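## Task

Get the thin slip sheet lying flat on the bottom inside the green crate, then set the finned metal heat sink upright on top of that sheet with its fins pointing up; the green crate must end up resting level on the table.

## Robot and tools

Robot: two FANUC CRX arms over one table. left_arm (base near x +0.012, y +0.390, z +0.041 m) carries a two-finger Robotiq gripper. right_arm (base near x -0.065, y -0.377, z +0.041 m) carries a suction cup. Cameras: cam_high (fixed overview), cam_left_wrist, cam_right_wrist, each 672x504 pixels.

Frame: the scene frame has its origin at table-top height midway between the arms; +z is up, +x points out over the table, and left_arm sits on the +y side (image left/right may differ). All reported positions (metres) and quaternions (w,x,y,z), and all offsets, use these axes. Rotations turn about the Hand target point.

The 16-number row (shared by execute_actions and move): one flat list covering both arms, every entry in [-1, 1], always all 16 even if one arm stays put. Order: left dx, dy, dz, rx, ry, rz, left gripper position, force_limit, speed, then right dx, dy, dz, rx, ry, rz, suction. The six pose numbers per arm are an offset, not a pose: they are measured from that arm's Hand target as it stood when the action or move began. 1.0 equals 0.6 m of travel or 180 degrees; rx, ry, rz form one rotation vector. Six zeros means hold or return to the current Hand target. Gripper position: +1 fully open (85 mm), about -0.8 pads touching, -1 squeeze until blocked. force_limit and speed tune grip strength and closing rate (speed -1 slow about 20 mm/s, 0 about 85, +1 about 150); both begin at +1 and only take effect when position changes by at least 0.01. Suction above 0.01 is on, 0.01 or less off. These tool numbers are commands, so repeat your previous values to leave them unchanged.

execute_actions(actions, cameras): actions is a list of actions; each action is a list of up to 15 rows, one row per 1/30 s step, the last row repeated to fill 15 steps. Every row in an action counts from the same start, not from the row before; a new action starts from the new Hand target, so sending the same offset twice moves twice. An empty list just reports state and images. cameras chooses images: omitted/null/["all"] gives all, [] none.

move(target, speed, blend, stop_force, zero, blocking, cameras): straight-line motion of both end effectors. target is one 16-number row or a list of up to 15 rows, all offsets from the same starting Hand targets. speed is m/s, 0.002 to 1, default 0.25 (turning up to twice that in rad/s); one value or one per target. blend, in m, rounds corners of a list. stop_force, in N from 12 to 80, ends an arm's path when it feels that much push against its direction; use it only slowly, not while rotating, and omit it when backing off a contact. zero (default true) resets the force baseline before the move. blocking=false returns after about 0.5 s while motion continues (not allowed with stop_force). Moves cap at 10 s and do not avoid obstacles. The result adds a move: line such as done, off_target, moving, held or fault, plus limits (paced = clipped, held = steps withheld).

wait(seconds 0 to 10) lets time pass holding commands. stop brakes a running move. zoom_image(camera, region [x0,y0,x1,y1] pixels, max 504x504) enlarges part of the latest image. read_manual gives licence text only. finished_scene(scene) ends the current scene by its number and cannot be undone; the goal must hold with the robot hands-off.

Results: end_effector_position and quaternion per arm; Hand target (last commanded pose after clipping, the base for the next offsets); Joint velocities ("within noise" means still); Flange force along the tool's own axes (noisy, "no reading" near singular poses). Gripper: object_status 0 moving, 1 blocked while opening, 2 blocked while closing (a grip), 3 reached target or pads met; position_measured in counts (3 open, ~78 = 60 mm, 130 = 40 mm, 180 = 20 mm, 230 closed). Suction: suction_measured (near 0 no seal, 0.83+ airtight), part_present 1 at 0.50 or above, back to 0 under 0.45. MOTOR HOT warns of overheating.

Geometry: the gripper's point lies between closed pads; fingers extend along its +z, close along its y; fingertips reach ~19 mm past it when closed. The cup point is the centre of the 41 mm rim, facing its +z; the tool body widens to ~9 cm just behind the cup, and a held part rides up to 16 mm closer under vacuum. The suction needs a smooth flat area sealing all round, away from edges and holes.

Control notes: each step the command is clipped to 70 mm and 16 degrees from the measured pose, so the arm may settle short; send the remaining gap as an offset. To stop pushing on something, command the target back beyond the end effector.

Avoid: any force of 150 N on an arm or its load, or joint torque over 144 N m (base joints) or 36 N m (wrist joints), which freezes that arm for 10 s; targets past firm contact; fast touches; hard grips on parts still resting on a surface; releasing parts that are moving; dropping or knocking items off the table; arms colliding with each other; long stretched-out holds that heat motors. Release with suction by lowering the part onto support first, then switching off. Loose objects may get nudged occasionally.

Each tool is called after "Request:" as name(argument=value, ...), one argument or row to a line, values as JSON.

## Session

Request:
execute_actions(
  actions=[],
)

Scene clock: 0.00 s.
left_arm: end_effector_position=(+0.1230, -0.1254, +0.1324) position_measured=3 object_status=3 end_effector_quat_wxyz=(+0.276, +0.656, -0.436, +0.551) | right_arm: end_effector_position=(+0.5466, -0.6815, +0.2313) suction_measured=0.00 part_present=0 end_effector_quat_wxyz=(+0.533, -0.064, +0.649, +0.540)
Joint positions: left_arm=[-1.957 0.233 -0.716 -2.009 -0.989 -0.697] | right_arm=[-0.856 0.943 0.561 -1.631 -1.833 1.233]
Joint velocities: within noise
Flange force (N): no reading
Hand target: left_arm +0.1230, -0.1254, +0.1324; +0.276, +0.656, -0.436, +0.551 | right_arm +0.5466, -0.6815, +0.2313; +0.533, -0.064, +0.649, +0.540

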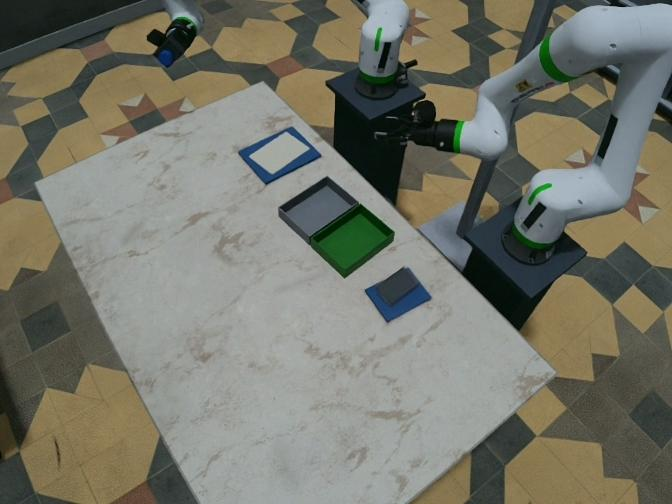

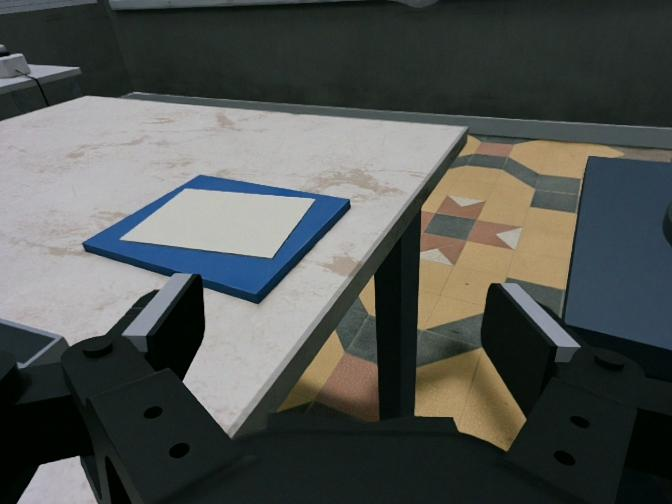

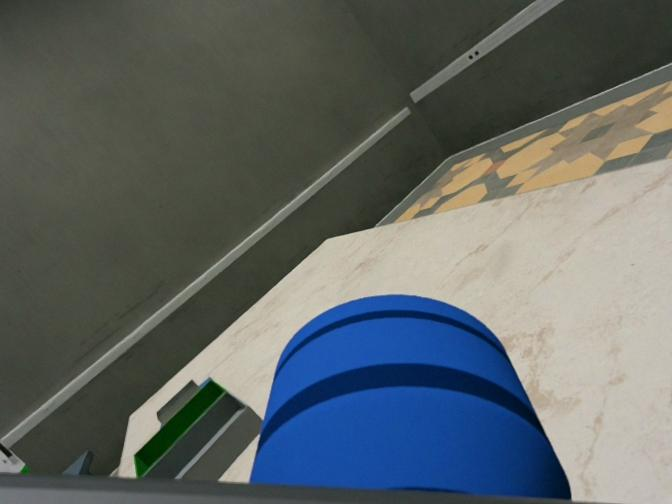

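Request:
zoom_image(
  camera="cam_high",
  region=[220, 110, 450, 340],
)

Request:
zoom_image(
  camera="cam_high",
  region=[355, 255, 440, 330],
)

Scaled by 2.191 from the camera's 672x504 image, which has a finer 960x720 frame.

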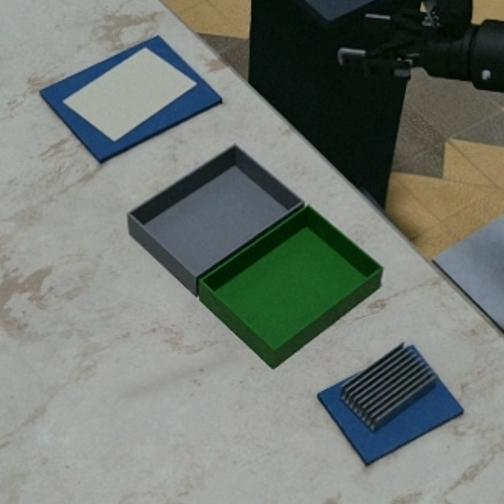

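Scaled by 5.929 from the camera's 672x504 image, which has a finer 960x720 frame.

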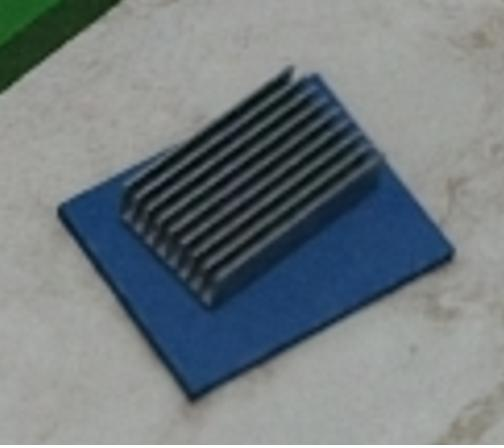

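Request:
move(
  target=[0.5117,0.675,0.246,0.1991,0.3975,0.3146,1,-0.6,-0.5,-0.2117,0.6333,0.03,-0.416,0.3568,-0.0134,0],
  speed=0.3,
)

Scene clock: 76.33 s.
left_arm: end_effector_position=(+0.4300, +0.2796, +0.2800) position_measured=3 object_status=3 end_effector_quat_wxyz=(+0.000, +1.000, +0.000, +0.000) | right_arm: end_effector_position=(+0.4196, -0.3016, +0.2493) suction_measured=0.00 part_present=0 end_effector_quat_wxyz=(+0.000, -0.070, +0.998, +0.000)
Joint positions: left_arm=[0.034 -0.039 -0.14 0 -1.468 -3.188] | right_arm=[0.47 0.128 -0.08 0 -1.362 -0.283]
Joint velocities: within noise
Flange force (N): left_arm=[4.2 1.8 -1.2] | right_arm=[1.3 2.0 4.4]
Hand target: left_arm +0.4300, +0.2796, +0.2800; +0.000, +1.000, +0.000, +0.000 | right_arm +0.4196, -0.3016, +0.2493; +0.000, -0.070, +0.998, +0.000
Off the commanded pose: left_arm 0.000 m, 0 deg | right_arm 0.000 m, 0 deg.
move: done; limits=paced
camera_calibration:
cam_left_wrist: T_world_to_cam=[[0.036312, -0.999084, 0.0226434, 0.261599], [-0.938201, -0.0262779, 0.345091, 0.327279], [-0.34418, -0.033775, -0.938296, 0.546407], [0, 0, 0, 1]] pos_world=[0.485617, 0.288414, 0.393827]
cam_right_wrist: T_world_to_cam=[[0.174551, -0.983955, -0.0369293, -0.349843], [-0.870785, -0.171765, 0.460684, 0.222941], [-0.459636, -0.0482554, -0.886795, 0.470603], [0, 0, 0, 1]] pos_world=[0.471505, -0.283227, 0.301704]

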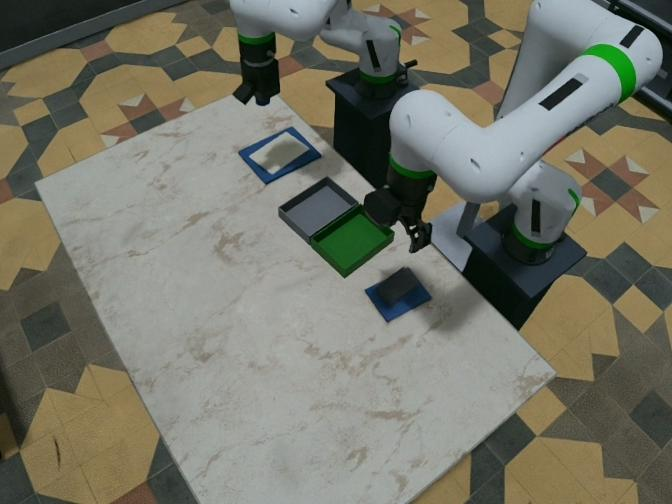

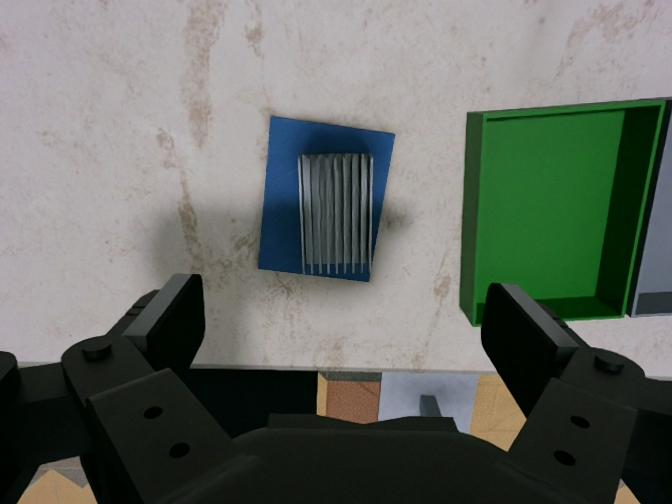

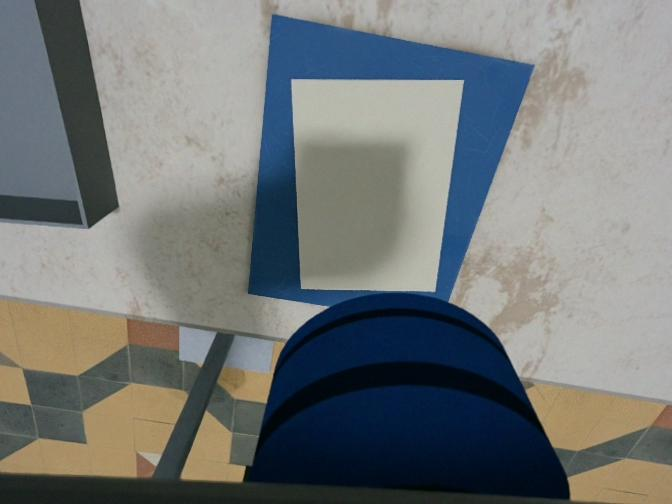

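Request:
zoom_image(
  camera="cam_left_wrist",
  region=[440, 70, 672, 350],
)

Request:
zoom_image(
  camera="cam_left_wrist",
  region=[240, 100, 420, 300],
)

Scaled by 1.800 from the camera's 672x504 image, which has a finer 960x720 frame.

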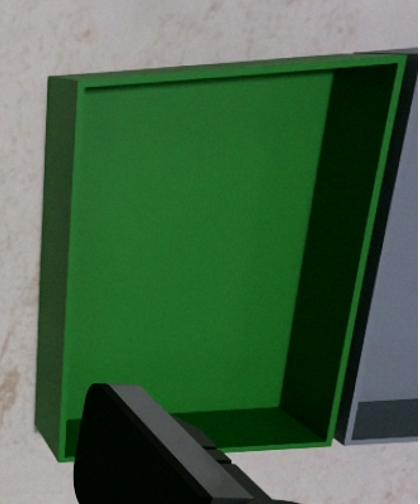

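Scaled by 2.520 from the camera's 672x504 image, which has a finer 960x720 frame.

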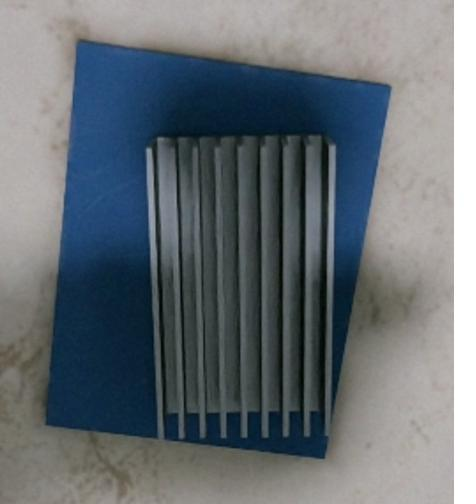

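Request:
move(
  target=[-0.07,0,-0.267,0,0,0.0156,1,-0.6,-0.5,-0.03,0.36,0.085,0,0,0,0],
  speed=0.3,
)

Scene clock: 133.70 s.
left_arm: end_effector_position=(+0.3880, +0.2796, +0.1198) position_measured=3 object_status=3 end_effector_quat_wxyz=(+0.000, +1.000, +0.025, +0.000) | right_arm: end_effector_position=(+0.4016, -0.0856, +0.3003) suction_measured=0.00 part_present=0 end_effector_quat_wxyz=(+0.000, -0.070, +0.998, +0.000)
Joint positions: left_arm=[0.039 -0.022 -0.517 0 -1.076 -3.144] | right_arm=[0.844 0.26 0.196 0.001 -1.507 -0.657]
Joint velocities: within noise
Flange force (N): left_arm=[5.1 0.8 1.0] | right_arm=[1.9 0.7 4.7]
Hand target: left_arm +0.3880, +0.2796, +0.1198; +0.000, +1.000, +0.025, +0.000 | right_arm +0.4016, -0.0856, +0.3003; +0.000, -0.070, +0.998, +0.000
Off the commanded pose: left_arm 0.000 m, 0 deg | right_arm 0.000 m, 0 deg.
move: done
camera_calibration:
cam_left_wrist: T_world_to_cam=[[0.0852123, -0.996106, 0.0226252, 0.246887], [-0.935774, -0.0722121, 0.345127, 0.355088], [-0.342149, -0.0505811, -0.938283, 0.385559], [0, 0, 0, 1]] pos_world=[0.443163, 0.291069, 0.233627]
cam_right_wrist: T_world_to_cam=[[0.174451, -0.983975, -0.036876, -0.132258], [-0.870805, -0.171652, 0.460689, 0.220889], [-0.459636, -0.0482557, -0.886795, 0.517979], [0, 0, 0, 1]] pos_world=[0.453505, -0.0672269, 0.352704]

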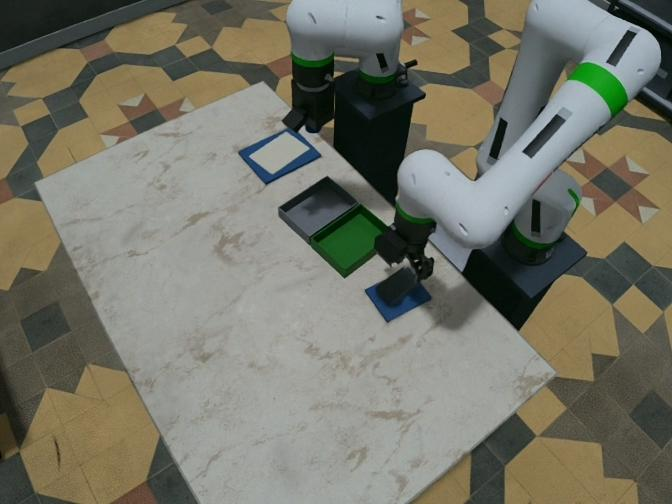

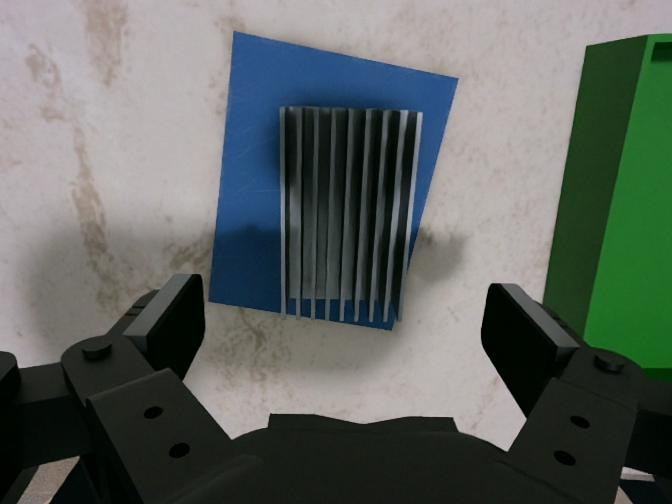

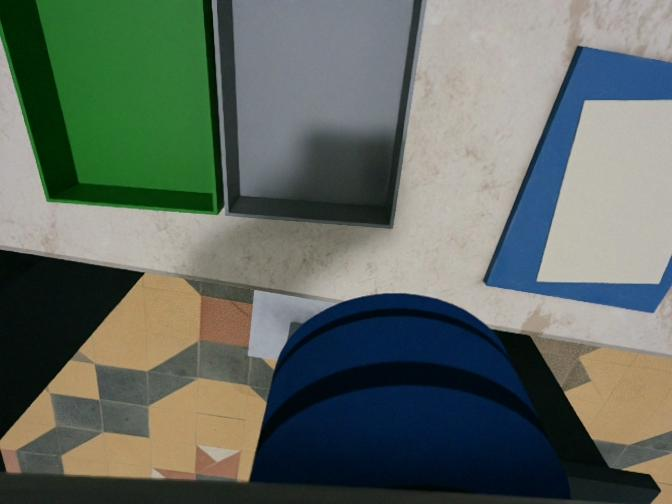

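Request:
move(
  target=[0,0,0,0,0,0,1,-0.6,-0.5,-0.05,-0.3857,-0.367,0,0,0.011,0],
  speed=0.3,
  cameras=["cam_high","cam_right_wrist"],
)

Request:
zoom_image(
  camera="cam_high",
  region=[220, 80, 360, 200],
)

Scene clock: 175.67 s.
left_arm: end_effector_position=(+0.3880, +0.2796, +0.1198) position_measured=3 object_status=3 end_effector_quat_wxyz=(+0.000, +1.000, +0.025, +0.000) | right_arm: end_effector_position=(+0.3715, -0.3170, +0.0800) suction_measured=0.00 part_present=0 end_effector_quat_wxyz=(+0.000, -0.087, +0.996, +0.000)
Joint positions: left_arm=[0.039 -0.022 -0.517 0 -1.076 -3.144] | right_arm=[0.483 0.183 -0.451 0 -0.937 -0.261]
Joint velocities: within noise
Flange force (N): left_arm=[5.3 1.3 0.5] | right_arm=[1.1 2.5 4.3]
Hand target: left_arm +0.3880, +0.2796, +0.1198; +0.000, +1.000, +0.025, +0.000 | right_arm +0.3716, -0.3170, +0.0801; +0.000, -0.087, +0.996, +0.000
Off the commanded pose: left_arm 0.000 m, 0 deg | right_arm 0.000 m, 0 deg.
move: done
camera_calibration:
cam_right_wrist: T_world_to_cam=[[0.208499, -0.97733, -0.0368148, -0.3734], [-0.864216, -0.201729, 0.460907, 0.244387], [-0.457885, -0.0642825, -0.886685, 0.291975], [0, 0, 0, 1]] pos_world=[0.422748, -0.296866, 0.132504]
Images, in order (width x height): cam_high 672x504, cam_right_wrist 672x504.

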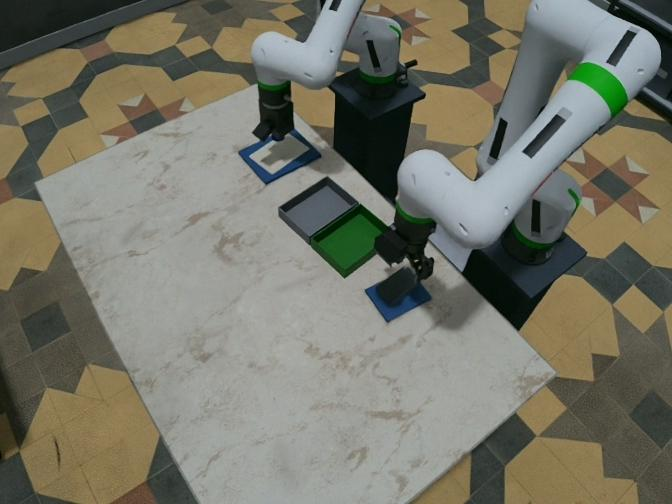

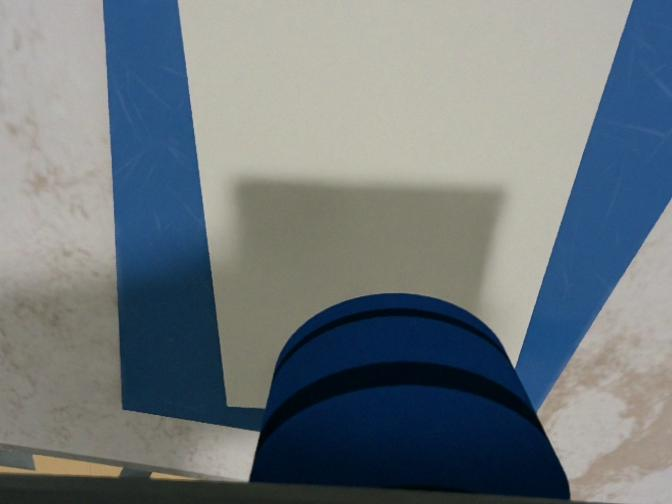

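Scaled by 3.600 from the camera's 672x504 image, which has a finer 960x720 frame.

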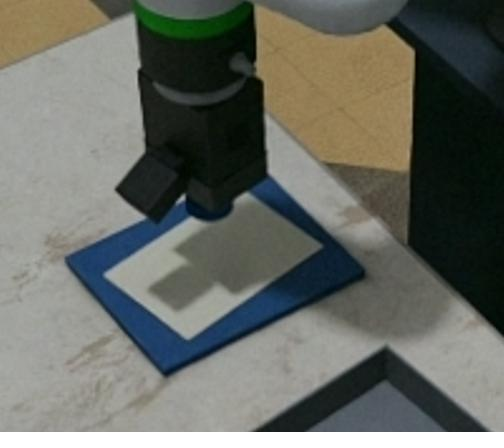

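Request:
move(
  target=[
    [0,0,0,0,0,0,1,-0.6,-0.5,-0.008,0,-0.09,0,0,0,1],
    [0,0,0,0,0,0,1,-0.6,-0.5,-0.008,0,-0.137,0,0,0,1],
  ],
  speed=[0.08,0.01],
  stop_force=12,
  cameras=["cam_high","cam_right_wrist"],
)

Request:
wait(
  seconds=1,
  cameras=[],
)

Scene clock: 189.73 s.
left_arm: end_effector_position=(+0.3880, +0.2796, +0.1198) position_measured=3 object_status=3 end_effector_quat_wxyz=(+0.000, +1.000, +0.025, +0.000) | right_arm: end_effector_position=(+0.3668, -0.3170, -0.0021) suction_measured=0.91 part_present=1 end_effector_quat_wxyz=(+0.000, -0.087, +0.996, +0.000)
Joint positions: left_arm=[0.039 -0.022 -0.517 0 -1.076 -3.144] | right_arm=[0.488 0.325 -0.521 0 -0.724 -0.266]
Joint velocities: within noise
Flange force (N): left_arm=[4.9 1.3 0.5] | right_arm=[1.6 2.1 4.6]
Hand target: left_arm +0.3880, +0.2796, +0.1198; +0.000, +1.000, +0.025, +0.000 | right_arm +0.3668, -0.3170, -0.0021; +0.000, -0.087, +0.996, +0.000
Off the commanded pose: left_arm 0.000 m, 0 deg | right_arm 0.000 m, 0 deg.
move: done
camera_calibration:
cam_right_wrist: T_world_to_cam=[[0.208471, -0.977333, -0.0368827, -0.375432], [-0.864285, -0.201746, 0.460771, 0.278243], [-0.457768, -0.0641802, -0.886752, 0.216923], [0, 0, 0, 1]] pos_world=[0.418048, -0.296866, 0.0503036]
Images, in order (width x height): cam_high 672x504, cam_right_wrist 672x504.

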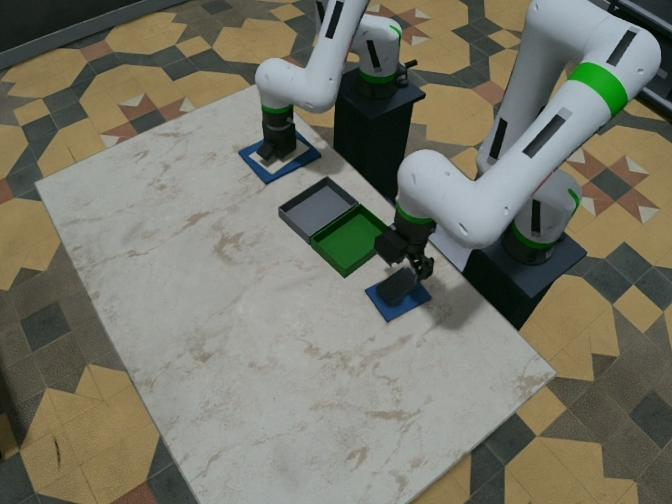

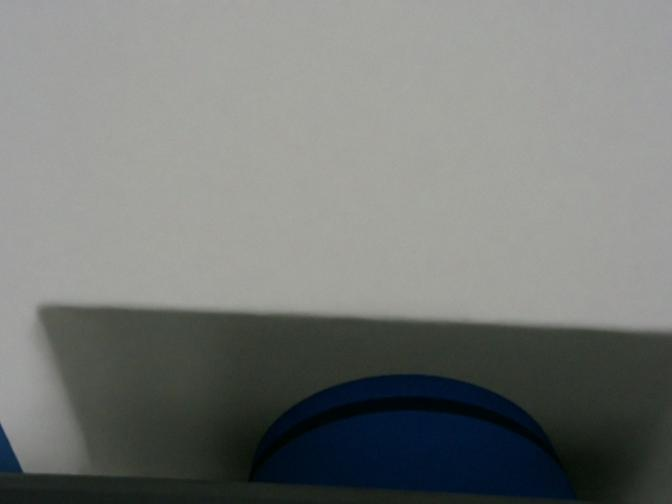

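Scene clock: 190.73 s.
left_arm: end_effector_position=(+0.3880, +0.2796, +0.1198) position_measured=3 object_status=3 end_effector_quat_wxyz=(+0.000, +1.000, +0.025, +0.000) | right_arm: end_effector_position=(+0.3668, -0.3170, -0.0021) suction_measured=0.91 part_present=1 end_effector_quat_wxyz=(+0.000, -0.087, +0.996, +0.000)
Joint positions: left_arm=[0.039 -0.022 -0.517 0 -1.076 -3.144] | right_arm=[0.488 0.325 -0.521 0 -0.724 -0.266]
Joint velocities: within noise
Flange force (N): left_arm=[4.9 1.6 0.2] | right_arm=[1.6 2.2 4.3]
Hand target: left_arm +0.3880, +0.2796, +0.1198; +0.000, +1.000, +0.025, +0.000 | right_arm +0.3668, -0.3170, -0.0021; +0.000, -0.087, +0.996, +0.000
Off the commanded pose: left_arm 0.000 m, 0 deg | right_arm 0.000 m, 0 deg.
wait: 1.00 s; at rest by 0.17 s
No camera images: "cameras" was empty.

Request:
move(
  target=[0,0.35,0.1,0,0,0,1,-0.6,-0.5,0,0,0.2,0,0,0,1],
  speed=0.2,
  cameras=["cam_right_wrist"],
)

Request:
move(
  target=[0,0,0,0,0,0,1,-0.6,-0.5,0.0387,0.6808,0,0,0,-0.025,1],
  speed=0.25,
)

Request:
zoom_image(
  camera="cam_high",
  region=[260, 130, 420, 290],
)

Scene clock: 201.73 s.
left_arm: end_effector_position=(+0.3880, +0.4896, +0.1798) position_measured=3 object_status=3 end_effector_quat_wxyz=(+0.000, +1.000, +0.025, +0.000) | right_arm: end_effector_position=(+0.3668, -0.3170, +0.1179) suction_measured=0.91 part_present=1 end_effector_quat_wxyz=(+0.000, -0.087, +0.996, +0.000)
Joint positions: left_arm=[0.587 -0.097 -0.434 0 -1.233 -3.692] | right_arm=[0.488 0.115 -0.424 0 -1.031 -0.266]
Joint velocities: within noise
Flange force (N): left_arm=[4.9 -1.9 -0.5] | right_arm=[1.4 2.1 4.3]
Hand target: left_arm +0.3880, +0.4896, +0.1798; +0.000, +1.000, +0.025, +0.000 | right_arm +0.3668, -0.3170, +0.1179; +0.000, -0.087, +0.996, +0.000
Off the commanded pose: left_arm 0.000 m, 0 deg | right_arm 0.000 m, 0 deg.
move: done
camera_calibration:
cam_right_wrist: T_world_to_cam=[[0.208466, -0.977334, -0.0368845, -0.371004], [-0.864265, -0.201739, 0.460812, 0.222936], [-0.457809, -0.0641858, -0.886731, 0.323345], [0, 0, 0, 1]] pos_world=[0.418048, -0.296866, 0.170304]
Images, in order (width x height): cam_right_wrist 672x504.

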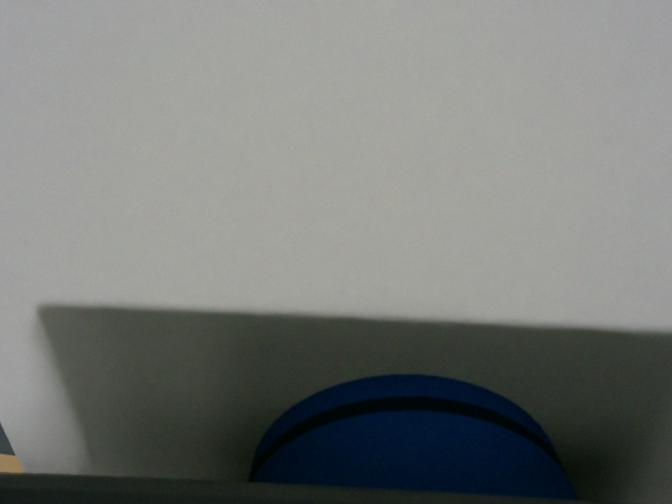

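Scene clock: 203.87 s.
left_arm: end_effector_position=(+0.3880, +0.4896, +0.1798) position_measured=3 object_status=3 end_effector_quat_wxyz=(+0.000, +1.000, +0.025, +0.000) | right_arm: end_effector_position=(+0.3899, +0.0915, +0.1179) suction_measured=0.91 part_present=1 end_effector_quat_wxyz=(+0.000, -0.048, +0.999, +0.000)
Joint positions: left_arm=[0.587 -0.097 -0.434 0 -1.233 -3.692] | right_arm=[1.048 0.614 0.261 0.001 -1.218 -0.905]
Joint velocities: within noise
Flange force (N): left_arm=[4.8 -1.5 -0.5] | right_arm=[1.1 1.0 5.2]
Hand target: left_arm +0.3880, +0.4896, +0.1798; +0.000, +1.000, +0.025, +0.000 | right_arm +0.3900, +0.0915, +0.1179; +0.000, -0.048, +0.999, +0.000
Off the commanded pose: left_arm 0.000 m, 0 deg | right_arm 0.000 m, 0 deg.
move: done
camera_calibration:
cam_left_wrist: T_world_to_cam=[[0.0852224, -0.996105, 0.0226215, 0.454707], [-0.935773, -0.0722228, 0.345127, 0.34955], [-0.342149, -0.0505812, -0.938283, 0.452478], [0, 0, 0, 1]] pos_world=[0.443163, 0.501069, 0.293627]
cam_right_wrist: T_world_to_cam=[[0.131184, -0.99067, -0.0369249, 0.0548313], [-0.877451, -0.133365, 0.460753, 0.324314], [-0.461379, -0.0280437, -0.88676, 0.358279], [0, 0, 0, 1]] pos_world=[0.44268, 0.107619, 0.170304]

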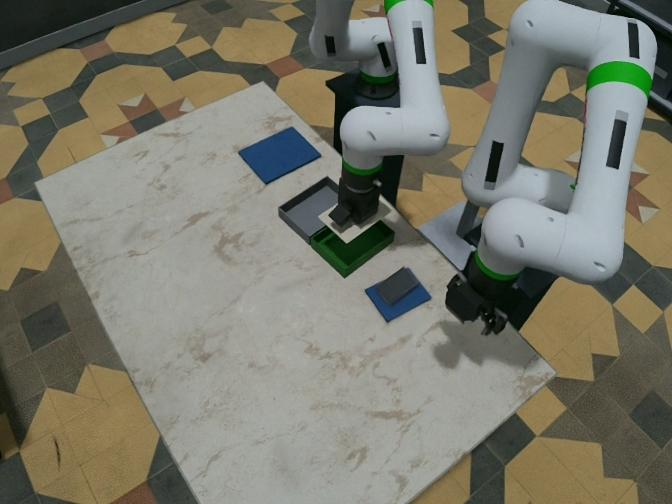

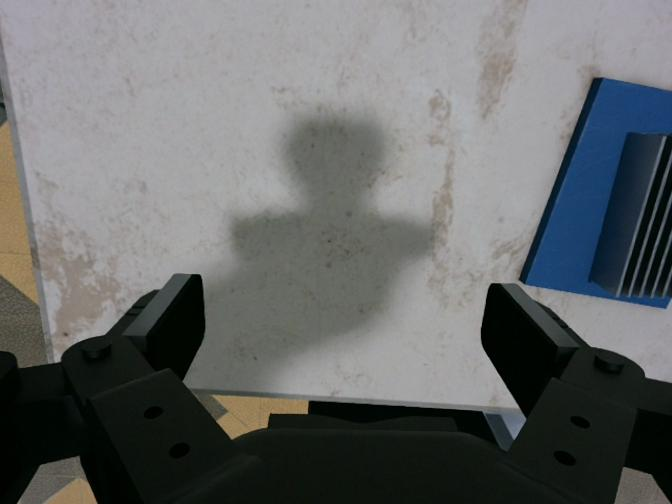

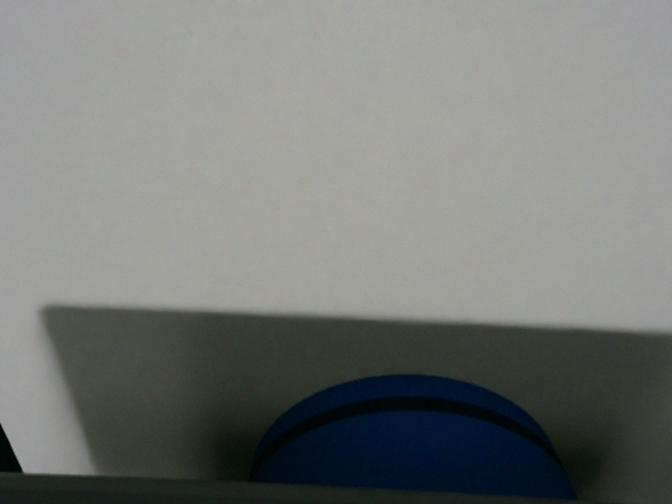

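Scaled by 3.150 from the camera's 672x504 image, which has a finer 960x720 frame.

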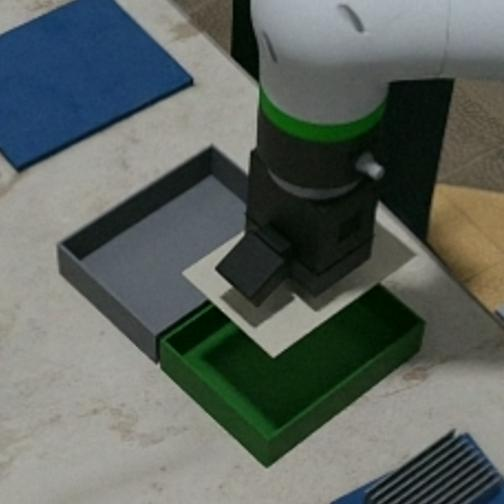

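Request:
move(
  target=[0,0,0,0,0,0,1,-0.6,-0.5,0,0,-0.122,0,0,0,1],
  speed=0.1,
  cameras=["cam_high"],
)

Request:
zoom_image(
  camera="cam_high",
  region=[270, 160, 410, 290],
)

Scene clock: 209.03 s.
left_arm: end_effector_position=(+0.3880, +0.4896, +0.1798) position_measured=3 object_status=3 end_effector_quat_wxyz=(+0.000, +1.000, +0.025, +0.000) | right_arm: end_effector_position=(+0.3900, +0.0915, +0.0447) suction_measured=0.91 part_present=1 end_effector_quat_wxyz=(+0.000, -0.048, +0.999, +0.000)
Joint positions: left_arm=[0.587 -0.097 -0.434 0 -1.233 -3.692] | right_arm=[1.048 0.689 0.198 0.001 -1.078 -0.905]
Joint velocities: within noise
Flange force (N): left_arm=[5.1 -1.7 -0.4] | right_arm=[0.9 0.9 4.9]
Hand target: left_arm +0.3880, +0.4896, +0.1798; +0.000, +1.000, +0.025, +0.000 | right_arm +0.3900, +0.0915, +0.0447; +0.000, -0.048, +0.999, +0.000
Off the commanded pose: left_arm 0.000 m, 0 deg | right_arm 0.000 m, 0 deg.
move: done
Images, in order (width x height): cam_high 672x504.

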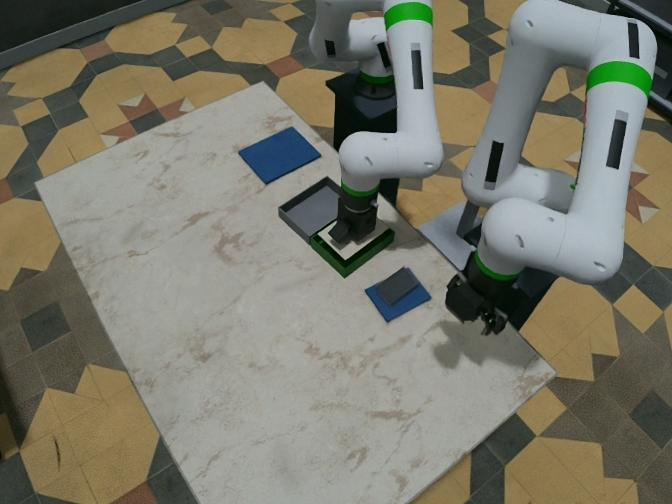

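Scaled by 3.600 from the camera's 672x504 image, which has a finer 960x720 frame.

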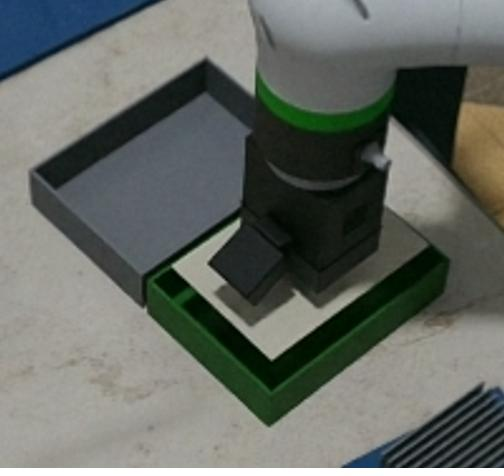

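Request:
move(
  target=[
    [0,0,0,0,0,0,1,-0.6,-0.5,0.005,0,0,0,0,0,1],
    [0,0,0,0,0,0,1,-0.6,-0.5,0.005,0,-0.065,0,0,0,1],
    [0,0,0,0,0,0,1,-0.6,-0.5,0.005,0,-0.09,0,0,0,1],
  ],
  speed=[0.05,0.05,0.008],
  stop_force=12,
  cameras=["cam_high"],
)

Request:
zoom_image(
  camera="cam_high",
  region=[270, 160, 410, 290],
)

Scene clock: 225.80 s.
left_arm: end_effector_position=(+0.3880, +0.4896, +0.1798) position_measured=3 object_status=3 end_effector_quat_wxyz=(+0.000, +1.000, +0.025, +0.000) | right_arm: end_effector_position=(+0.3930, +0.0915, -0.0093) suction_measured=0.91 part_present=1 end_effector_quat_wxyz=(+0.000, -0.048, +0.999, +0.000)
Joint positions: left_arm=[0.587 -0.097 -0.434 0 -1.233 -3.692] | right_arm=[1.044 0.763 0.178 0.001 -0.986 -0.901]
Joint velocities: within noise
Flange force (N): left_arm=[4.8 -1.2 -0.8] | right_arm=[1.8 0.4 4.3]
Hand target: left_arm +0.3880, +0.4896, +0.1798; +0.000, +1.000, +0.025, +0.000 | right_arm +0.3930, +0.0915, -0.0093; +0.000, -0.048, +0.999, +0.000
Off the commanded pose: left_arm 0.000 m, 0 deg | right_arm 0.000 m, 0 deg.
move: done
Images, in order (width x height): cam_high 672x504.

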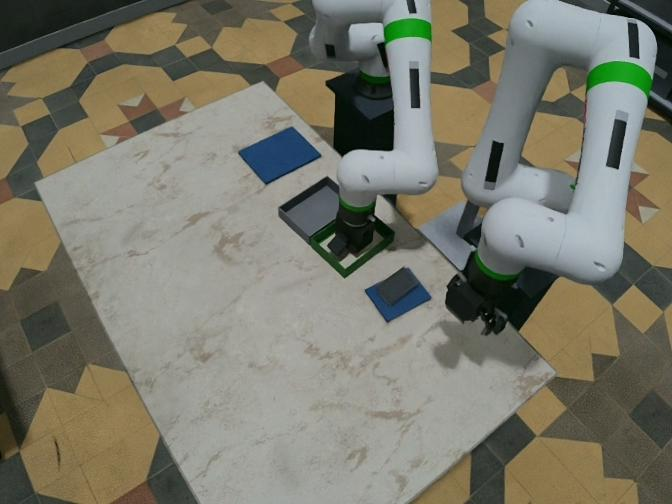

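Scaled by 3.600 from the camera's 672x504 image, which has a finer 960x720 frame.

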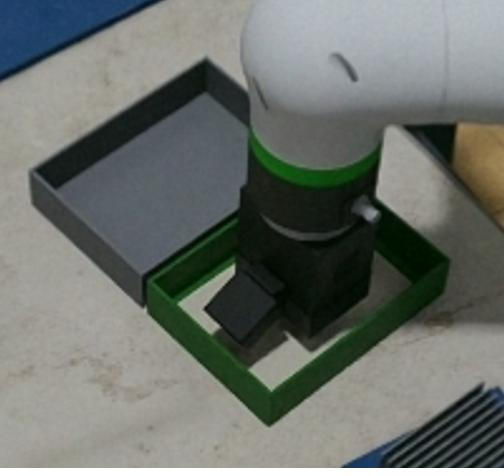

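Request:
move(
  target=[0,0,0,0,0,0,1,-0.6,-0.5,0,0,-0.008,0,0,0,1],
  speed=0.008,
  stop_force=12,
  cameras=[],
)

Request:
execute_actions(
  actions=[
    [[0,0,0,0,0,0,1,-0.6,-0.5,0,0,0,0,0,0,0]],
    [[0,0,0,0,0,0,1,-0.6,-0.5,0,0,0,0,0,0,0]],
  ],
  cameras=[],
)

Request:
move(
  target=[
    [0,0,0,0,0,0,1,-0.6,-0.5,0,0,0.05,0,0,0,0],
    [0,0,0,0,0,0,1,-0.6,-0.5,0,0,0.3,0,0,0,0],
  ],
  speed=[0.04,0.2],
)

Scene clock: 236.20 s.
left_arm: end_effector_position=(+0.3880, +0.4896, +0.1798) position_measured=3 object_status=3 end_effector_quat_wxyz=(+0.000, +1.000, +0.025, +0.000) | right_arm: end_effector_position=(+0.3930, +0.0916, -0.0106) suction_measured=0.91 part_present=1 end_effector_quat_wxyz=(+0.000, -0.048, +0.999, +0.000)
Joint positions: left_arm=[0.587 -0.097 -0.434 0 -1.233 -3.692] | right_arm=[1.044 0.764 0.178 0.001 -0.984 -0.901]
Joint velocities: within noise
Flange force (N): left_arm=[4.9 -1.5 -0.4] | right_arm=[4.8 -1.5 -15.2]
Hand target: left_arm +0.3880, +0.4896, +0.1798; +0.000, +1.000, +0.025, +0.000 | right_arm +0.3930, +0.0916, -0.0106; +0.000, -0.048, +0.999, +0.000 (not the last commanded pose)
Off the commanded pose: left_arm 0.000 m, 0 deg | right_arm 0.004 m, 0 deg.
move: contact (right_arm)
No camera images: "cameras" was empty.

Scene clock: 237.40 s.
left_arm: end_effector_position=(+0.3880, +0.4896, +0.1798) position_measured=3 object_status=3 end_effector_quat_wxyz=(+0.000, +1.000, +0.025, +0.000) | right_arm: end_effector_position=(+0.3930, +0.0916, -0.0106) suction_measured=0.00 part_present=0 end_effector_quat_wxyz=(+0.000, -0.048, +0.999, +0.000)
Joint positions: left_arm=[0.587 -0.097 -0.434 0 -1.233 -3.692] | right_arm=[1.044 0.764 0.178 0.001 -0.984 -0.901]
Joint velocities: within noise
Flange force (N): left_arm=[4.6 -1.7 -0.7] | right_arm=[9.7 -3.8 -42.6]
Flange force at the end of the 1st action (N): left_arm=[4.8 -1.4 -0.4] | right_arm=[9.7 -4.0 -41.7]
Hand target: left_arm +0.3880, +0.4896, +0.1798; +0.000, +1.000, +0.025, +0.000 | right_arm +0.3930, +0.0916, -0.0106; +0.000, -0.048, +0.999, +0.000
Off the commanded pose: left_arm 0.000 m, 0 deg | right_arm 0.000 m, 0 deg.
No camera images: "cameras" was empty.

Scene clock: 239.30 s.
left_arm: end_effector_position=(+0.3880, +0.4896, +0.1798) position_measured=3 object_status=3 end_effector_quat_wxyz=(+0.000, +1.000, +0.025, +0.000) | right_arm: end_effector_position=(+0.3931, +0.0915, +0.1695) suction_measured=0.00 part_present=0 end_effector_quat_wxyz=(+0.001, -0.048, +0.999, +0.000)
Joint positions: left_arm=[0.587 -0.097 -0.434 0 -1.233 -3.692] | right_arm=[1.044 0.581 0.335 0.001 -1.324 -0.901]
Joint velocities: within noise
Flange force (N): left_arm=[5.0 -1.6 -0.9] | right_arm=[0.7 1.5 4.5]
Hand target: left_arm +0.3880, +0.4896, +0.1798; +0.000, +1.000, +0.025, +0.000 | right_arm +0.3930, +0.0916, +0.1694; +0.000, -0.048, +0.999, +0.000
Off the commanded pose: left_arm 0.000 m, 0 deg | right_arm 0.000 m, 0 deg.
move: done
camera_calibration:
cam_left_wrist: T_world_to_cam=[[0.0852224, -0.996105, 0.0226215, 0.454707], [-0.935773, -0.0722228, 0.345127, 0.34955], [-0.342149, -0.0505812, -0.938283, 0.452478], [0, 0, 0, 1]] pos_world=[0.443163, 0.501069, 0.293627]
cam_right_wrist: T_world_to_cam=[[0.131147, -0.990673, -0.0369835, 0.0563599], [-0.87756, -0.133366, 0.460545, 0.303355], [-0.461182, -0.0279438, -0.886866, 0.405391], [0, 0, 0, 1]] pos_world=[0.44578, 0.10762, 0.221904]

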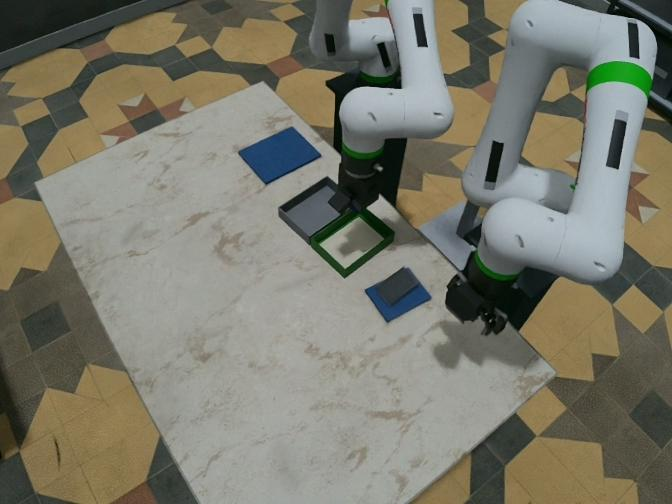

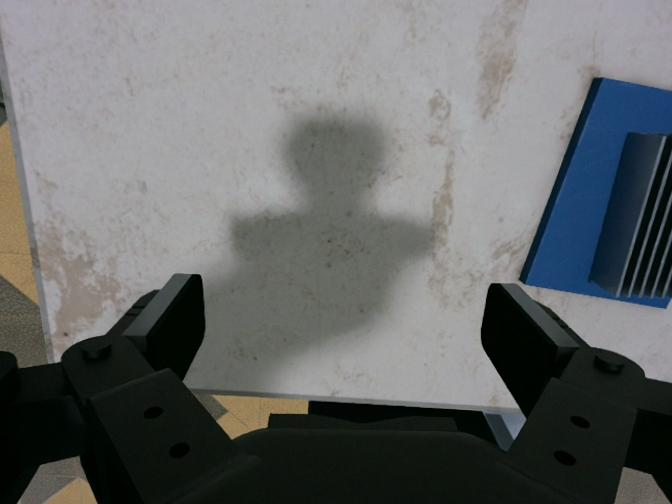

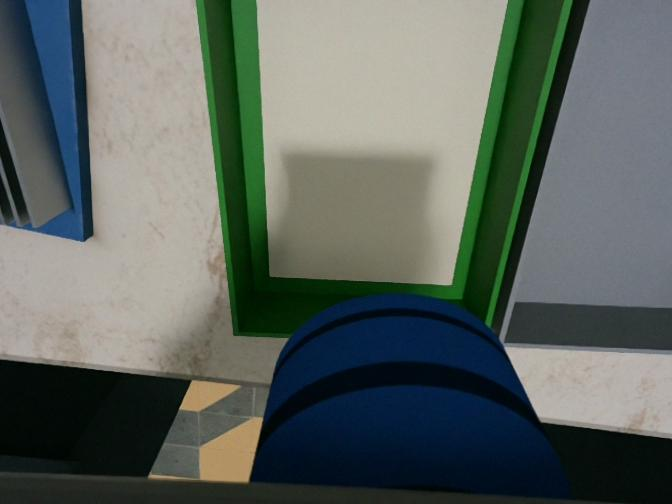

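Request:
move(
  target=[0,0,0,0,0,0,1,-0.6,-0.5,-0.05,-0.75,0,0,0,0,0],
  speed=0.3,
  cameras=[],
)

Request:
move(
  target=[
    [0.005,-0.351,0,0,0,0,1,-0.6,-0.5,0,0,0,0,0,0,0],
    [0.005,-0.351,-0.1,0,0,0,1,-0.6,-0.5,0,0,0,0,0,0,0],
  ],
  speed=0.25,
)

Scene clock: 252.90 s.
left_arm: end_effector_position=(+0.3880, +0.4896, +0.1798) position_measured=3 object_status=3 end_effector_quat_wxyz=(+0.000, +1.000, +0.025, +0.000) | right_arm: end_effector_position=(+0.3630, -0.3584, +0.1694) suction_measured=0.00 part_present=0 end_effector_quat_wxyz=(+0.000, -0.048, +0.999, +0.000)
Joint positions: left_arm=[0.587 -0.097 -0.434 0 -1.233 -3.692] | right_arm=[0.399 0.034 -0.376 0 -1.159 -0.255]
Joint velocities: within noise
Flange force (N): left_arm=[4.8 -1.6 -0.8] | right_arm=[0.6 2.4 3.3]
Hand target: left_arm +0.3880, +0.4896, +0.1798; +0.000, +1.000, +0.025, +0.000 | right_arm +0.3630, -0.3584, +0.1694; +0.000, -0.048, +0.999, +0.000
Off the commanded pose: left_arm 0.000 m, 0 deg | right_arm 0.000 m, 0 deg.
move: done
No camera images: "cameras" was empty.

Scene clock: 254.53 s.
left_arm: end_effector_position=(+0.3910, +0.2790, +0.1198) position_measured=3 object_status=3 end_effector_quat_wxyz=(+0.000, +1.000, +0.025, +0.000) | right_arm: end_effector_position=(+0.3630, -0.3584, +0.1694) suction_measured=0.00 part_present=0 end_effector_quat_wxyz=(+0.000, -0.048, +0.999, +0.000)
Joint positions: left_arm=[0.037 -0.014 -0.509 0 -1.076 -3.142] | right_arm=[0.399 0.034 -0.376 0 -1.159 -0.255]
Joint velocities: within noise
Flange force (N): left_arm=[6.5 2.1 0.5] | right_arm=[1.2 2.3 4.2]
Hand target: left_arm +0.3910, +0.2790, +0.1198; +0.000, +1.000, +0.025, +0.000 | right_arm +0.3630, -0.3584, +0.1694; +0.000, -0.048, +0.999, +0.000
Off the commanded pose: left_arm 0.000 m, 0 deg | right_arm 0.000 m, 0 deg.
move: done
camera_calibration:
cam_left_wrist: T_world_to_cam=[[0.0852149, -0.996105, 0.0226332, 0.24603], [-0.935806, -0.0722165, 0.345039, 0.357889], [-0.342061, -0.0505828, -0.938315, 0.386523], [0, 0, 0, 1]] pos_world=[0.446163, 0.290469, 0.233627]
cam_right_wrist: T_world_to_cam=[[0.13109, -0.990677, -0.0370847, -0.385451], [-0.877505, -0.133359, 0.460652, 0.216881], [-0.461303, -0.027845, -0.886806, 0.379006], [0, 0, 0, 1]] pos_world=[0.41568, -0.34238, 0.221904]

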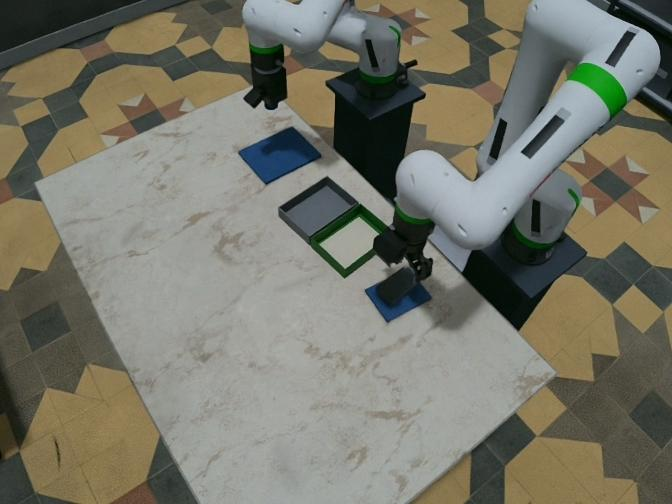

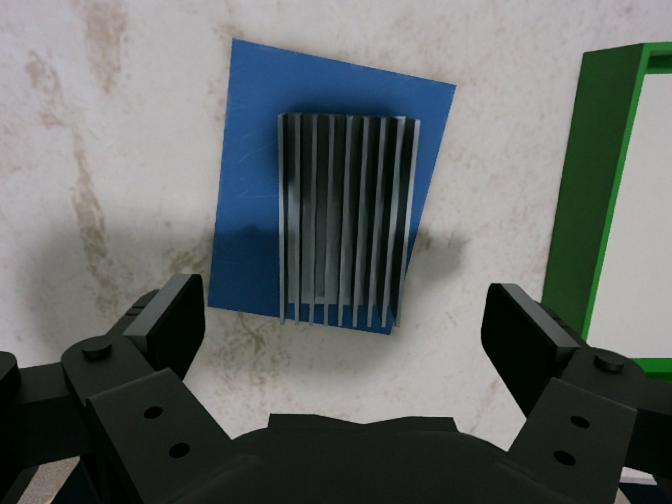

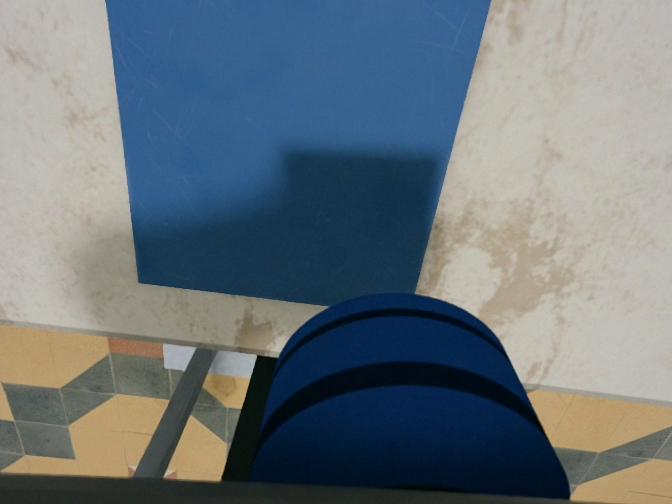

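Request:
move(
  target=[
    [0,0,-0.135,0,0,0,1,-0.6,-0.5,0,0,0,0,0,0,0],
    [0,0,-0.183,0,0,0,1,-0.6,-0.5,0,0,0,0,0,0,0],
  ],
  speed=[0.1,0.01],
  stop_force=12,
)

Request:
zoom_image(
  camera="cam_high",
  region=[340, 200, 470, 340],
)

Scene clock: 262.03 s.
left_arm: end_effector_position=(+0.3910, +0.2790, +0.0165) position_measured=3 object_status=3 end_effector_quat_wxyz=(+0.000, +1.000, +0.025, +0.000) | right_arm: end_effector_position=(+0.3630, -0.3584, +0.1694) suction_measured=0.00 part_present=0 end_effector_quat_wxyz=(+0.000, -0.048, +0.999, +0.000)
Joint positions: left_arm=[0.037 0.163 -0.616 0 -0.791 -3.142] | right_arm=[0.399 0.034 -0.376 0 -1.159 -0.255]
Joint velocities: within noise
Flange force (N): left_arm=[-11.0 -6.5 -52.6] | right_arm=[1.2 2.5 4.2]
Hand target: left_arm +0.3910, +0.2790, +0.0165; +0.000, +1.000, +0.025, +0.000 (not the last commanded pose) | right_arm +0.3630, -0.3584, +0.1694; +0.000, -0.048, +0.999, +0.000
Off the commanded pose: left_arm 0.007 m, 0 deg | right_arm 0.000 m, 0 deg.
move: contact (left_arm); path passed 1 of 2 targets
camera_calibration:
cam_left_wrist: T_world_to_cam=[[0.0852224, -0.996105, 0.0226215, 0.248366], [-0.935773, -0.0722228, 0.345127, 0.393507], [-0.342149, -0.0505812, -0.938283, 0.289631], [0, 0, 0, 1]] pos_world=[0.446163, 0.290469, 0.130327]
cam_right_wrist: T_world_to_cam=[[0.13109, -0.990677, -0.0370847, -0.385451], [-0.877505, -0.133359, 0.460652, 0.216881], [-0.461303, -0.027845, -0.886806, 0.379006], [0, 0, 0, 1]] pos_world=[0.41568, -0.34238, 0.221904]

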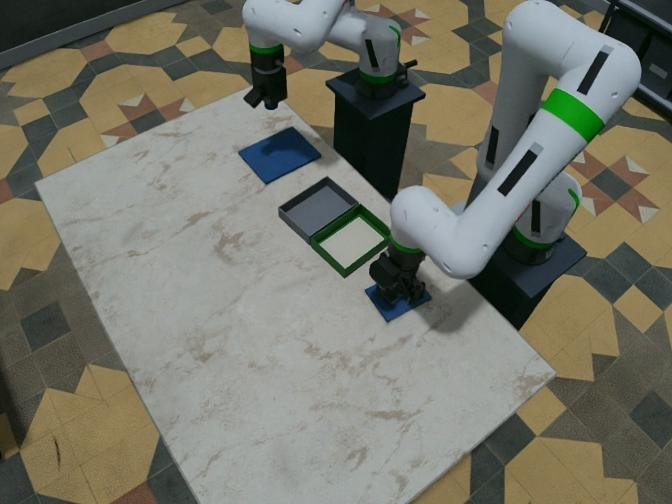

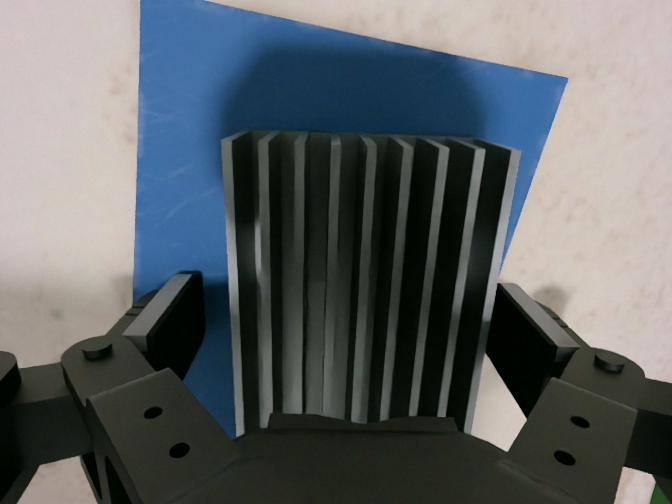

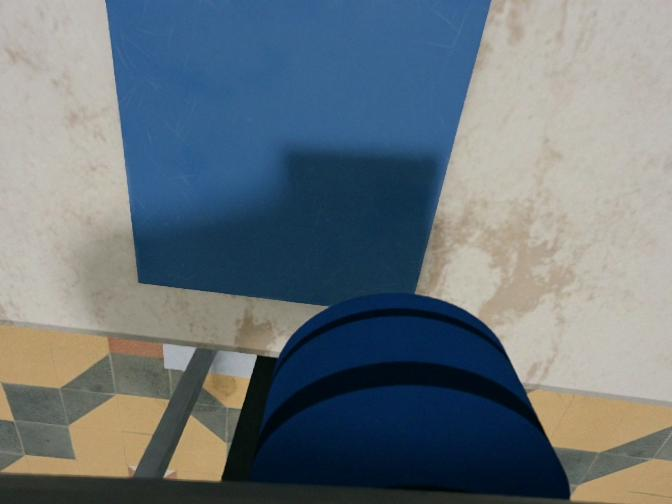

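Scaled by 3.600 from the camera's 672x504 image, which has a finer 960x720 frame.

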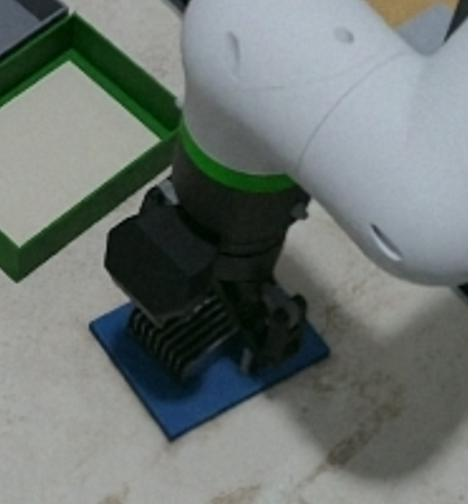

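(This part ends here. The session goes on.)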